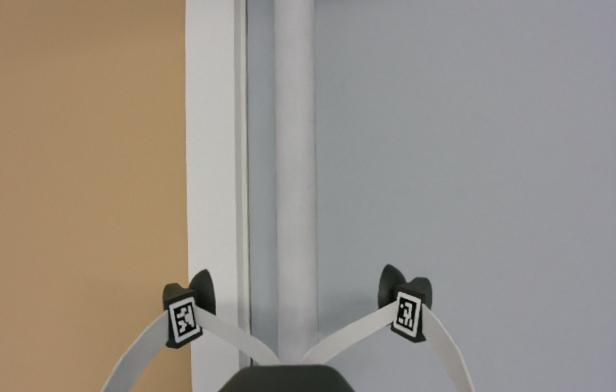

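Scene clock: 505.20 s.
r1.base_odometry: x=-1.250 y=+1.982 heading=+0.068
r1.turned_by_wheels: +0.000
r1.turned_by_imu: +0.000
r1.base_tilt: forward=-1.5 right=+1.3
r1.lidar_m: 0.83 1.36 2.24 2.51 3.99 1.64 3.06 2.49 1.80 0.93 0.75 0.71
r1.base_status: done
r1.joint_positions: lift_m=+0.840 arm_m=+0.250 wrist_yaw_rad=-0.397 wrist_pitch_rad=+0.001 wrist_roll_rad=+0.000 gripper_m=+0.080
r1.joint_status: all done
r1.measured_speeds: all 0
r1.motor_effort: lift_m=+24(25) arm_m=-5(8) wheel_0=+3(7) wheel_1=+1(9) wheel_2=+1(10)
r1.servo_current: wrist_yaw_rad=46(111) wrist_pitch_rad=39(52) wrist_roll_rad=46(72) gripper_m=46(98)
r1.hand_pose: x=+0.6531 y=-0.1922 z=+1.0175 quat_wxyz=(+0.980, +0.000, +0.000, -0.197)
r1.wrist_depth_mm: - 430 392 362 345 322 307 / - 436 394 362 347 325 306 / - 436 392 362 347 325 307 / - 433 399 364 349 327 309 / - 436 399 364 349 325 307 / - 439 211 300 190 324 312 / - 150 185 143 349 320 312
r2.base_odometry: x=-0.364 y=-0.805 heading=-1.990
r2.turned_by_wheels: +0.000
r2.turned_by_imu: +0.000
r2.base_tilt: forward=-0.7 right=+0.1
r2.lidar_m: 0.41 0.45 2.47 2.38 2.64 2.33 2.28 2.49 2.36 2.33 2.49 0.47
r2.base_status: not commanded
r2.joint_positions: lift_m=+0.968 arm_m=+0.295 wrist_yaw_rad=-0.002 wrist_pitch_rad=+1.571 wrist_roll_rad=+1.571 gripper_m=+0.016
r2.joint_status: not commanded
r2.measured_speeds: all 0
r2.motor_effort: lift_m=+17(17) arm_m=-4(4) wheel_0=+6(6) wheel_1=-5(5) wheel_2=-1(2)
r2.servo_current: wrist_yaw_rad=46(65) wrist_pitch_rad=39(46) wrist_roll_rad=39(59) gripper_m=137(143)
r2.hand_pose: x=+0.4656 y=-0.0874 z=+0.8579 quat_wxyz=(+0.499, +0.500, +0.500, -0.501)
r2.wrist_depth_mm: - - - 270 1078 1078 1042 / - - - 252 1078 1060 1060 / - - - 259 1078 1060 1060 / - - - 233 1060 - 1060 / - - - 221 220 - - / - 164 189 221 181 - 1060 / - 138 - - 1078 1060 1078
wait: 0.50 s; at rest by 0.27 s
pictures: r1_head_camera, r1_wrist_camera
Images, in order (width x height): r1_head_camera 420x560, r1_wrist_camera 616x392.

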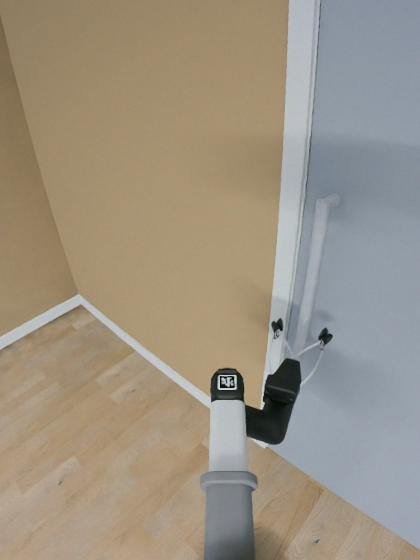

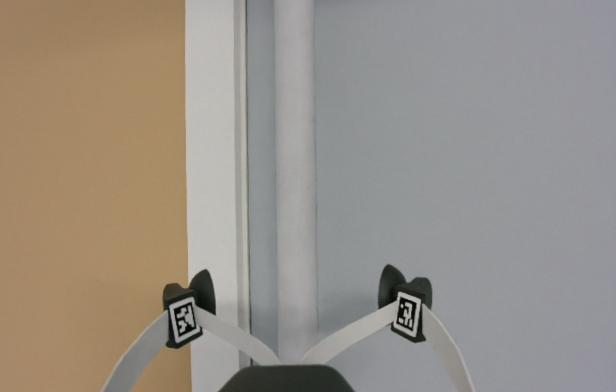

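move --blocking false --r1 '{"base":{"translate_m":0.102,"strafe_m":-0.044},"pace":"slow","contact_limits":{"translate_m":0.1}}'

wait --seconds 3 --cameras '["r1_wrist_camera"]'

move --blocking false --r1 '{"joints":{"gripper_m":-0.025}}'

wait --seconds 2 --cameras '["r1_wrist_camera"]'

Scene clock: 510.93 s.
move: r1 moving
r1.base_odometry: x=-1.237 y=+1.978 heading=+0.068
r1.turned_by_wheels: +0.000
r1.turned_by_imu: +0.000
r1.base_tilt: forward=-1.6 right=+1.2
r1.lidar_m: 0.82 1.34 2.23 2.48 4.00 1.65 3.03 2.51 1.71 0.91 0.74 0.71
r1.base_status: translate_m moving; strafe_m moving
r1.joint_positions: lift_m=+0.840 arm_m=+0.250 wrist_yaw_rad=-0.397 wrist_pitch_rad=+0.001 wrist_roll_rad=+0.000 gripper_m=+0.080
r1.joint_status: not commanded
r1.measured_speeds: translate_m=+0.049 strafe_m=-0.020 rotate_rad=+0.002 lift_m=+0.000 arm_m=+0.000 wrist_yaw_rad=+0.000 wrist_pitch_rad=+0.000 wrist_roll_rad=+0.000
r1.motor_effort: lift_m=+24(25) arm_m=-5(5) wheel_0=+5(8) wheel_1=+2(4) wheel_2=-5(7)
r1.servo_current: wrist_yaw_rad=46(72) wrist_pitch_rad=39(46) wrist_roll_rad=46(59) gripper_m=46(46)
r1.contact_limits: translate_m 0.1
r1.hand_pose: x=+0.6531 y=-0.1922 z=+1.0175 quat_wxyz=(+0.980, +0.000, +0.000, -0.197)
r1.wrist_depth_mm: - 421 382 349 334 312 296 / - 427 387 351 334 314 298 / - 424 387 349 336 312 298 / - 427 384 353 338 315 300 / - 430 387 353 340 317 301 / - 433 211 287 195 319 301 / - 421 382 143 336 310 303
r2: as last shown
pictures: none

Scene clock: 512.73 s.
earlier move: r1 done
r1.base_odometry: x=-1.145 y=+1.945 heading=+0.068
r1.turned_by_wheels: +0.000
r1.turned_by_imu: +0.000
r1.base_tilt: forward=-1.5 right=+1.2
r1.lidar_m: 0.64 1.17 2.20 2.45 3.96 1.73 3.11 2.54 1.54 0.77 0.63 0.60
r1.base_status: done
r1.joint_positions: lift_m=+0.840 arm_m=+0.250 wrist_yaw_rad=-0.397 wrist_pitch_rad=+0.001 wrist_roll_rad=+0.000 gripper_m=+0.080
r1.joint_status: not commanded
r1.measured_speeds: all 0
r1.motor_effort: lift_m=+24(25) arm_m=-5(5) wheel_0=+3(8) wheel_1=+2(5) wheel_2=-1(7)
r1.servo_current: wrist_yaw_rad=33(72) wrist_pitch_rad=52(52) wrist_roll_rad=46(65) gripper_m=46(52)
r1.contact_limits: translate_m 0.1
r1.hand_pose: x=+0.6531 y=-0.1922 z=+1.0175 quat_wxyz=(+0.980, +0.000, +0.000, -0.197)
r1.wrist_depth_mm: 336 314 281 183 244 227 217 / 340 315 281 183 244 229 218 / 340 319 282 187 245 229 217 / 343 314 281 185 246 229 219 / 343 319 283 187 247 230 220 / 343 315 196 186 195 229 219 / 347 310 285 143 245 227 220
r2.base_odometry: x=-0.364 y=-0.805 heading=-1.990
r2.turned_by_wheels: +0.000
r2.turned_by_imu: +0.000
r2.base_tilt: forward=-0.7 right=+0.0
r2.lidar_m: 0.41 0.43 2.45 2.37 2.61 2.30 2.29 2.49 2.36 2.33 2.52 0.44
r2.base_status: not commanded
r2.joint_positions: lift_m=+0.968 arm_m=+0.295 wrist_yaw_rad=-0.002 wrist_pitch_rad=+1.571 wrist_roll_rad=+1.571 gripper_m=+0.016
r2.joint_status: not commanded
r2.measured_speeds: all 0
r2.motor_effort: lift_m=+17(17) arm_m=-3(4) wheel_0=+6(6) wheel_1=-5(5) wheel_2=-1(2)
r2.servo_current: wrist_yaw_rad=52(59) wrist_pitch_rad=33(46) wrist_roll_rad=59(59) gripper_m=143(143)
r2.hand_pose: x=+0.4656 y=-0.0874 z=+0.8579 quat_wxyz=(+0.499, +0.500, +0.500, -0.501)
r2.wrist_depth_mm: - - - 270 1078 1060 1060 / - - - 251 1078 1060 1060 / - - - 260 1078 1060 1078 / - - - 233 1078 - 1042 / - - - 220 220 - - / - 163 189 221 182 - 1060 / - 137 - - 1098 1078 1060
wait: 1.80 of 3 s (r1 has come to rest)
Images, in order (width x height): r1_wrist_camera 616x392.

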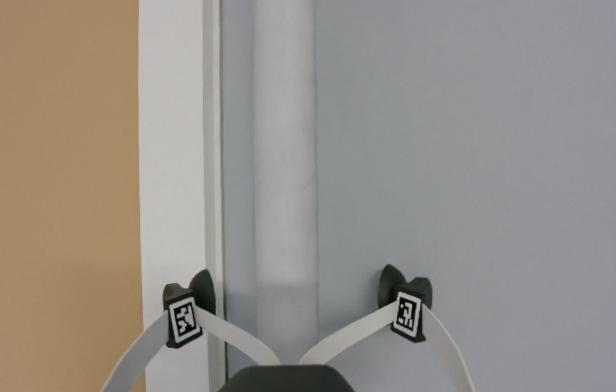

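Scene clock: 513.23 s.
move: r1 moving
r1.base_odometry: x=-1.145 y=+1.945 heading=+0.068
r1.turned_by_wheels: +0.000
r1.turned_by_imu: +0.000
r1.base_tilt: forward=-1.6 right=+1.3
r1.lidar_m: 0.63 1.17 2.20 2.48 3.95 1.74 3.12 2.56 1.53 0.75 0.63 0.61
r1.base_status: not commanded
r1.joint_positions: lift_m=+0.840 arm_m=+0.250 wrist_yaw_rad=-0.397 wrist_pitch_rad=+0.001 wrist_roll_rad=+0.000 gripper_m=+0.062
r1.joint_status: gripper_m moving
r1.measured_speeds: all 0
r1.motor_effort: lift_m=+24(25) arm_m=-4(5) wheel_0=+3(4) wheel_1=+2(2) wheel_2=-1(1)
r1.servo_current: wrist_yaw_rad=59(59) wrist_pitch_rad=39(52) wrist_roll_rad=46(65) gripper_m=91(98)
r1.contact_limits: translate_m 0.1
r1.hand_pose: x=+0.6531 y=-0.1922 z=+1.0175 quat_wxyz=(+0.980, +0.000, +0.000, -0.197)
r1.wrist_depth_mm: 334 312 279 182 243 228 217 / 340 317 281 183 244 228 217 / 342 315 283 186 246 229 218 / 340 315 281 184 246 230 218 / 343 320 281 187 246 229 220 / 347 320 193 185 196 229 220 / 345 319 286 142 247 224 220
r2: as last shown
pictures: none

Scene clock: 514.50 s.
earlier move: r1 done
r1.base_odometry: x=-1.145 y=+1.945 heading=+0.068
r1.turned_by_wheels: +0.000
r1.turned_by_imu: +0.000
r1.base_tilt: forward=-1.5 right=+1.3
r1.lidar_m: 0.63 1.15 2.20 2.45 3.95 1.75 3.12 2.53 1.52 0.79 0.64 0.61
r1.base_status: not commanded
r1.joint_positions: lift_m=+0.840 arm_m=+0.250 wrist_yaw_rad=-0.395 wrist_pitch_rad=+0.001 wrist_roll_rad=+0.000 gripper_m=-0.024
r1.joint_status: all done
r1.measured_speeds: all 0
r1.motor_effort: lift_m=+25(25) arm_m=-5(5) wheel_0=+0(4) wheel_1=+1(2) wheel_2=+4(4)
r1.servo_current: wrist_yaw_rad=72(78) wrist_pitch_rad=39(52) wrist_roll_rad=46(65) gripper_m=98(208)
r1.contact_limits: translate_m 0.1
r1.hand_pose: x=+0.6534 y=-0.1918 z=+1.0175 quat_wxyz=(+0.981, +0.000, +0.000, -0.196)
r1.wrist_depth_mm: 336 310 278 180 242 224 214 / 343 317 279 182 243 225 217 / 343 319 282 183 246 228 216 / 343 319 281 183 244 227 216 / 345 317 279 185 248 228 216 / 349 319 183 185 183 229 217 / 349 150 180 181 240 223 219
r2.base_odometry: x=-0.364 y=-0.805 heading=-1.990
r2.turned_by_wheels: +0.000
r2.turned_by_imu: +0.000
r2.base_tilt: forward=-0.7 right=+0.1
r2.lidar_m: 0.42 0.45 2.44 2.38 2.62 2.32 2.29 2.49 2.38 2.33 2.54 0.44
r2.base_status: not commanded
r2.joint_positions: lift_m=+0.968 arm_m=+0.295 wrist_yaw_rad=-0.002 wrist_pitch_rad=+1.571 wrist_roll_rad=+1.571 gripper_m=+0.016
r2.joint_status: not commanded
r2.measured_speeds: all 0
r2.motor_effort: lift_m=+17(17) arm_m=-3(4) wheel_0=+6(6) wheel_1=-4(5) wheel_2=-1(2)
r2.servo_current: wrist_yaw_rad=46(59) wrist_pitch_rad=39(46) wrist_roll_rad=46(65) gripper_m=137(143)
r2.hand_pose: x=+0.4656 y=-0.0874 z=+0.8579 quat_wxyz=(+0.499, +0.500, +0.500, -0.501)
r2.wrist_depth_mm: - - - 268 1060 1060 1060 / - - - 252 1098 1078 1060 / - - - 258 1078 1078 1060 / - - - 233 1078 - 1060 / - - - 220 221 - - / - 164 189 222 182 - 1060 / - 137 - - 1060 1078 1078
wait: 1.27 of 2 s (r1 has come to rest)
Images, in order (width x height): r1_wrist_camera 616x392.

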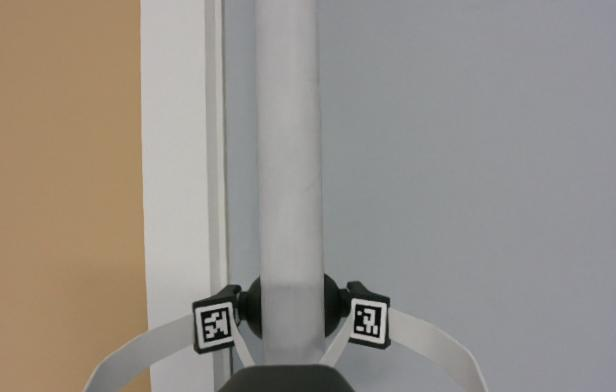

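move --blocking false --r1 '{"base":{"translate_m":-0.2,"strafe_m":0.06},"pace":"slow","contact_limits":{"translate_m":0.8}}'

wait --seconds 4 --cameras '["r1_wrist_camera","r1_head_camera"]'

Scene clock: 520.67 s.
move: r1 moving
r1.base_odometry: x=-1.158 y=+1.948 heading=+0.068
r1.turned_by_wheels: +0.000
r1.turned_by_imu: +0.000
r1.base_tilt: forward=-1.6 right=+1.3
r1.lidar_m: 0.65 1.17 2.20 2.47 3.98 1.73 3.10 2.55 1.54 0.80 0.65 0.63
r1.base_status: translate_m moving; strafe_m moving
r1.joint_positions: lift_m=+0.840 arm_m=+0.250 wrist_yaw_rad=-0.395 wrist_pitch_rad=+0.001 wrist_roll_rad=+0.000 gripper_m=-0.024
r1.joint_status: not commanded
r1.measured_speeds: translate_m=-0.050 strafe_m=+0.015 rotate_rad=+0.003 lift_m=+0.000 arm_m=+0.000 wrist_yaw_rad=+0.000 wrist_pitch_rad=+0.000 wrist_roll_rad=+0.000
r1.motor_effort: lift_m=+24(25) arm_m=-4(5) wheel_0=-8(12) wheel_1=-4(5) wheel_2=+12(13)
r1.servo_current: wrist_yaw_rad=52(65) wrist_pitch_rad=33(46) wrist_roll_rad=46(72) gripper_m=104(104)
r1.contact_limits: translate_m 0.8
r1.hand_pose: x=+0.6535 y=-0.1917 z=+1.0175 quat_wxyz=(+0.981, +0.000, +0.000, -0.196)
r1.wrist_depth_mm: 357 327 290 196 253 236 224 / 357 329 291 196 254 236 224 / 357 327 290 196 255 237 225 / 362 329 291 196 255 238 227 / 357 332 293 197 256 238 227 / 364 334 187 198 183 238 228 / 366 152 177 195 254 142 228
r2: as last shown
pictures: none

Scene clock: 523.50 s.
earlier move: r1 done
r1.base_odometry: x=-1.349 y=+1.992 heading=+0.068
r1.turned_by_wheels: +0.000
r1.turned_by_imu: +0.000
r1.base_tilt: forward=-1.6 right=+1.3
r1.lidar_m: 0.83 1.50 2.27 2.54 1.59 1.56 3.02 2.46 1.95 1.00 0.81 0.81
r1.base_status: done
r1.joint_positions: lift_m=+0.840 arm_m=+0.250 wrist_yaw_rad=-0.398 wrist_pitch_rad=+0.001 wrist_roll_rad=+0.000 gripper_m=-0.024
r1.joint_status: not commanded
r1.measured_speeds: all 0
r1.motor_effort: lift_m=+24(25) arm_m=+4(5) wheel_0=-3(12) wheel_1=-3(5) wheel_2=+1(13)
r1.servo_current: wrist_yaw_rad=46(72) wrist_pitch_rad=39(46) wrist_roll_rad=59(72) gripper_m=59(104)
r1.contact_limits: translate_m 0.8
r1.hand_pose: x=+0.6529 y=-0.1923 z=+1.0175 quat_wxyz=(+0.980, +0.000, +0.000, -0.197)
r1.wrist_depth_mm: - - 394 452 430 402 387 / - - 402 452 427 404 382 / - - 480 459 430 402 384 / - - 484 459 430 407 384 / - - 488 459 436 407 389 / - - 183 198 424 404 387 / - - 176 179 163 397 389
r2.base_odometry: x=-0.364 y=-0.805 heading=-1.990
r2.turned_by_wheels: +0.000
r2.turned_by_imu: +0.000
r2.base_tilt: forward=-0.7 right=+0.0
r2.lidar_m: 0.42 0.46 2.47 2.39 2.64 2.31 2.29 2.49 2.38 2.32 2.52 0.44
r2.base_status: not commanded
r2.joint_positions: lift_m=+0.968 arm_m=+0.295 wrist_yaw_rad=-0.002 wrist_pitch_rad=+1.571 wrist_roll_rad=+1.571 gripper_m=+0.016
r2.joint_status: not commanded
r2.measured_speeds: all 0
r2.motor_effort: lift_m=+17(17) arm_m=-4(4) wheel_0=+6(6) wheel_1=-4(5) wheel_2=-2(2)
r2.servo_current: wrist_yaw_rad=39(59) wrist_pitch_rad=33(46) wrist_roll_rad=52(65) gripper_m=143(143)
r2.hand_pose: x=+0.4656 y=-0.0874 z=+0.8579 quat_wxyz=(+0.499, +0.500, +0.500, -0.501)
r2.wrist_depth_mm: - - - 270 1078 1060 1060 / - - - 251 1060 1060 1042 / - - - 259 1060 1060 1078 / - - - 233 1060 - 1060 / - - - 221 220 - - / - 164 189 221 182 - 1060 / - 138 - - 1098 1078 1078
wait: 2.83 of 4 s (r1 has come to rest)
pictures: r1_head_camera, r1_wrist_camera
Images, in order (width x height): r1_head_camera 420x560, r1_wrist_camera 616x392.

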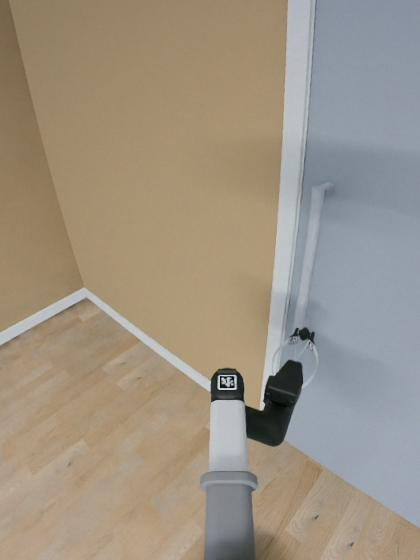

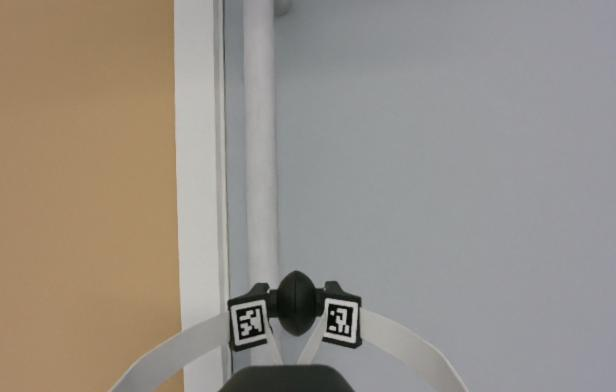

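move --blocking false --r1 '{"joints":{"gripper_m":0.08},"base":{"translate_m":0.12,"strafe_m":-0.02}}'

wait --seconds 2

move --blocking false --r1 '{"base":{"translate_m":0.112,"strafe_m":-0.052},"pace":"slow","contact_limits":{"translate_m":0.15}}'

wait --seconds 3 --cameras '["r1_wrist_camera"]'

Scene clock: 548.23 s.
move: r1 moving
r1.base_odometry: x=-1.317 y=+1.988 heading=+0.068
r1.turned_by_wheels: +0.000
r1.turned_by_imu: +0.000
r1.base_tilt: forward=-1.6 right=+1.3
r1.lidar_m: 0.82 1.47 2.28 2.53 1.62 1.57 3.00 2.46 1.91 0.97 0.81 0.79
r1.base_status: translate_m moving; strafe_m moving
r1.joint_positions: lift_m=+0.840 arm_m=+0.250 wrist_yaw_rad=-0.398 wrist_pitch_rad=+0.001 wrist_roll_rad=+0.000 gripper_m=+0.001
r1.joint_status: gripper_m moving
r1.measured_speeds: translate_m=+0.122 strafe_m=-0.020 rotate_rad=-0.003 lift_m=+0.000 arm_m=+0.000 wrist_yaw_rad=+0.000 wrist_pitch_rad=+0.000 wrist_roll_rad=+0.000
r1.motor_effort: lift_m=+24(25) arm_m=+4(4) wheel_0=+5(8) wheel_1=+4(5) wheel_2=-8(9)
r1.servo_current: wrist_yaw_rad=39(59) wrist_pitch_rad=46(46) wrist_roll_rad=52(59) gripper_m=78(78)
r1.hand_pose: x=+0.6529 y=-0.1923 z=+1.0175 quat_wxyz=(+0.980, +0.000, +0.000, -0.197)
r1.wrist_depth_mm: - - 455 430 402 384 366 / - - 455 427 404 382 364 / - - 462 430 407 387 368 / - - 459 433 410 384 366 / - - 455 430 410 384 366 / - - 186 202 404 387 370 / - 132 178 366 163 379 370
r2: as last shown
pictures: none

Scene clock: 549.50 s.
earlier move: r1 done
r1.base_odometry: x=-1.228 y=+1.980 heading=+0.068
r1.turned_by_wheels: +0.000
r1.turned_by_imu: +0.000
r1.base_tilt: forward=-1.5 right=+1.3
r1.lidar_m: 0.81 1.29 2.23 2.49 4.00 1.65 3.06 2.52 1.75 0.88 0.74 0.71
r1.base_status: done
r1.joint_positions: lift_m=+0.840 arm_m=+0.250 wrist_yaw_rad=-0.398 wrist_pitch_rad=+0.001 wrist_roll_rad=+0.000 gripper_m=+0.080
r1.joint_status: all done
r1.measured_speeds: all 0
r1.motor_effort: lift_m=+24(25) arm_m=+4(4) wheel_0=+3(9) wheel_1=+3(5) wheel_2=+0(9)
r1.servo_current: wrist_yaw_rad=52(72) wrist_pitch_rad=33(52) wrist_roll_rad=33(59) gripper_m=46(98)
r1.hand_pose: x=+0.6529 y=-0.1923 z=+1.0175 quat_wxyz=(+0.980, +0.000, +0.000, -0.197)
r1.wrist_depth_mm: 442 415 370 338 327 306 290 / 439 410 373 282 327 309 290 / 442 421 373 279 330 309 290 / 445 418 373 279 329 307 294 / 449 421 377 282 332 310 293 / - 421 197 287 195 309 296 / - 413 185 143 330 306 297
r2.base_odometry: x=-0.364 y=-0.805 heading=-1.990
r2.turned_by_wheels: +0.000
r2.turned_by_imu: +0.000
r2.base_tilt: forward=-0.7 right=+0.0
r2.lidar_m: 0.43 0.46 2.44 2.39 2.60 2.33 2.29 2.49 2.38 2.32 2.51 0.45
r2.base_status: not commanded
r2.joint_positions: lift_m=+0.968 arm_m=+0.295 wrist_yaw_rad=-0.002 wrist_pitch_rad=+1.571 wrist_roll_rad=+1.571 gripper_m=+0.016
r2.joint_status: not commanded
r2.measured_speeds: all 0
r2.motor_effort: lift_m=+17(17) arm_m=-4(4) wheel_0=+6(6) wheel_1=-5(5) wheel_2=-1(2)
r2.servo_current: wrist_yaw_rad=52(65) wrist_pitch_rad=39(46) wrist_roll_rad=39(59) gripper_m=130(150)
r2.hand_pose: x=+0.4656 y=-0.0874 z=+0.8579 quat_wxyz=(+0.499, +0.500, +0.500, -0.501)
r2.wrist_depth_mm: - - - 268 1060 1042 1060 / - - - 251 1078 1060 1060 / - - - 262 1060 1078 1060 / - - - 232 1078 - 1060 / - - - 221 220 - - / - 164 190 221 182 - 1060 / - 138 - - 1078 1078 1042
wait: 1.27 of 2 s (r1 has come to rest)
pictures: none

Scene clock: 550.00 s.
move: r1 moving
r1.base_odometry: x=-1.215 y=+1.975 heading=+0.068
r1.turned_by_wheels: +0.000
r1.turned_by_imu: +0.000
r1.base_tilt: forward=-1.6 right=+1.3
r1.lidar_m: 0.76 1.29 2.21 2.50 4.00 1.67 3.11 2.53 1.69 0.89 0.71 0.69
r1.base_status: translate_m moving; strafe_m moving
r1.joint_positions: lift_m=+0.840 arm_m=+0.250 wrist_yaw_rad=-0.398 wrist_pitch_rad=+0.001 wrist_roll_rad=+0.000 gripper_m=+0.080
r1.joint_status: not commanded
r1.measured_speeds: translate_m=+0.048 strafe_m=-0.022 rotate_rad=+0.001 lift_m=+0.000 arm_m=+0.000 wrist_yaw_rad=+0.000 wrist_pitch_rad=+0.000 wrist_roll_rad=+0.000
r1.motor_effort: lift_m=+24(25) arm_m=+4(4) wheel_0=+5(6) wheel_1=+4(5) wheel_2=-6(6)
r1.servo_current: wrist_yaw_rad=46(59) wrist_pitch_rad=39(52) wrist_roll_rad=46(59) gripper_m=46(46)
r1.contact_limits: translate_m 0.15
r1.hand_pose: x=+0.6529 y=-0.1923 z=+1.0175 quat_wxyz=(+0.980, +0.000, +0.000, -0.197)
r1.wrist_depth_mm: 436 402 357 329 315 294 281 / 433 399 364 268 317 296 282 / 433 402 364 267 319 296 281 / 439 402 364 266 319 297 283 / 436 404 364 265 320 298 283 / 442 407 211 270 195 296 282 / 436 397 185 143 319 291 285
r2: as last shown
pictures: none

Scene clock: 552.17 s.
earlier move: r1 contact_stop
r1.base_odometry: x=-1.130 y=+1.947 heading=+0.093
r1.turned_by_wheels: +0.025
r1.turned_by_imu: +0.028
r1.base_tilt: forward=-1.6 right=+1.2
r1.lidar_m: 0.72 1.21 2.19 2.50 4.10 1.76 3.08 2.54 1.42 0.76 0.63 0.60
r1.base_status: translate_m contact_stop (by the wheels' count: +0.095 of +0.112); strafe_m contact_stop (by the wheels' count: -0.039 of -0.052)
r1.joint_positions: lift_m=+0.840 arm_m=+0.250 wrist_yaw_rad=-0.403 wrist_pitch_rad=+0.001 wrist_roll_rad=+0.000 gripper_m=+0.080
r1.joint_status: not commanded
r1.measured_speeds: all 0
r1.on_its_own: the wheels are slack since a contact_stop
r1.motor_effort: lift_m=+24(25) arm_m=+4(6) wheel_0=+0(17) wheel_1=+0(8) wheel_2=+0(8)
r1.servo_current: wrist_yaw_rad=46(91) wrist_pitch_rad=33(52) wrist_roll_rad=59(65) gripper_m=39(52)
r1.contact_limits: translate_m 0.15
r1.hand_pose: x=+0.6519 y=-0.1935 z=+1.0175 quat_wxyz=(+0.980, +0.000, +0.000, -0.200)
r1.wrist_depth_mm: 330 307 273 177 243 227 216 / 330 309 273 178 243 229 217 / 329 309 276 178 246 228 218 / 332 309 276 178 245 229 218 / 338 310 276 180 243 229 220 / 338 310 211 181 189 229 220 / 340 306 - 143 244 226 220
r2.base_odometry: x=-0.364 y=-0.805 heading=-1.990
r2.turned_by_wheels: +0.000
r2.turned_by_imu: +0.000
r2.base_tilt: forward=-0.7 right=+0.0
r2.lidar_m: 0.41 0.47 2.47 2.38 2.63 2.31 2.27 2.50 2.35 2.33 2.51 0.46
r2.base_status: not commanded
r2.joint_positions: lift_m=+0.968 arm_m=+0.295 wrist_yaw_rad=-0.002 wrist_pitch_rad=+1.571 wrist_roll_rad=+1.571 gripper_m=+0.016
r2.joint_status: not commanded
r2.measured_speeds: all 0
r2.motor_effort: lift_m=+17(17) arm_m=-3(4) wheel_0=+6(6) wheel_1=-5(5) wheel_2=-1(2)
r2.servo_current: wrist_yaw_rad=52(59) wrist_pitch_rad=39(46) wrist_roll_rad=46(59) gripper_m=137(143)
r2.hand_pose: x=+0.4656 y=-0.0874 z=+0.8579 quat_wxyz=(+0.499, +0.500, +0.500, -0.501)
r2.wrist_depth_mm: - - - 268 1078 1078 1060 / - - - 253 1060 1078 1078 / - - - 260 1078 1060 1060 / - - - 233 1060 - 1060 / - - - 222 221 - - / - 163 189 221 182 - 1060 / - 137 - - 1078 1060 1078
wait: 2.17 of 3 s (r1 has come to rest)
Images, in order (width x height): r1_wrist_camera 616x392.

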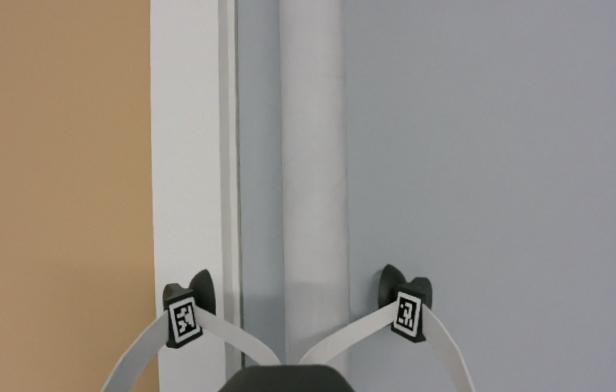

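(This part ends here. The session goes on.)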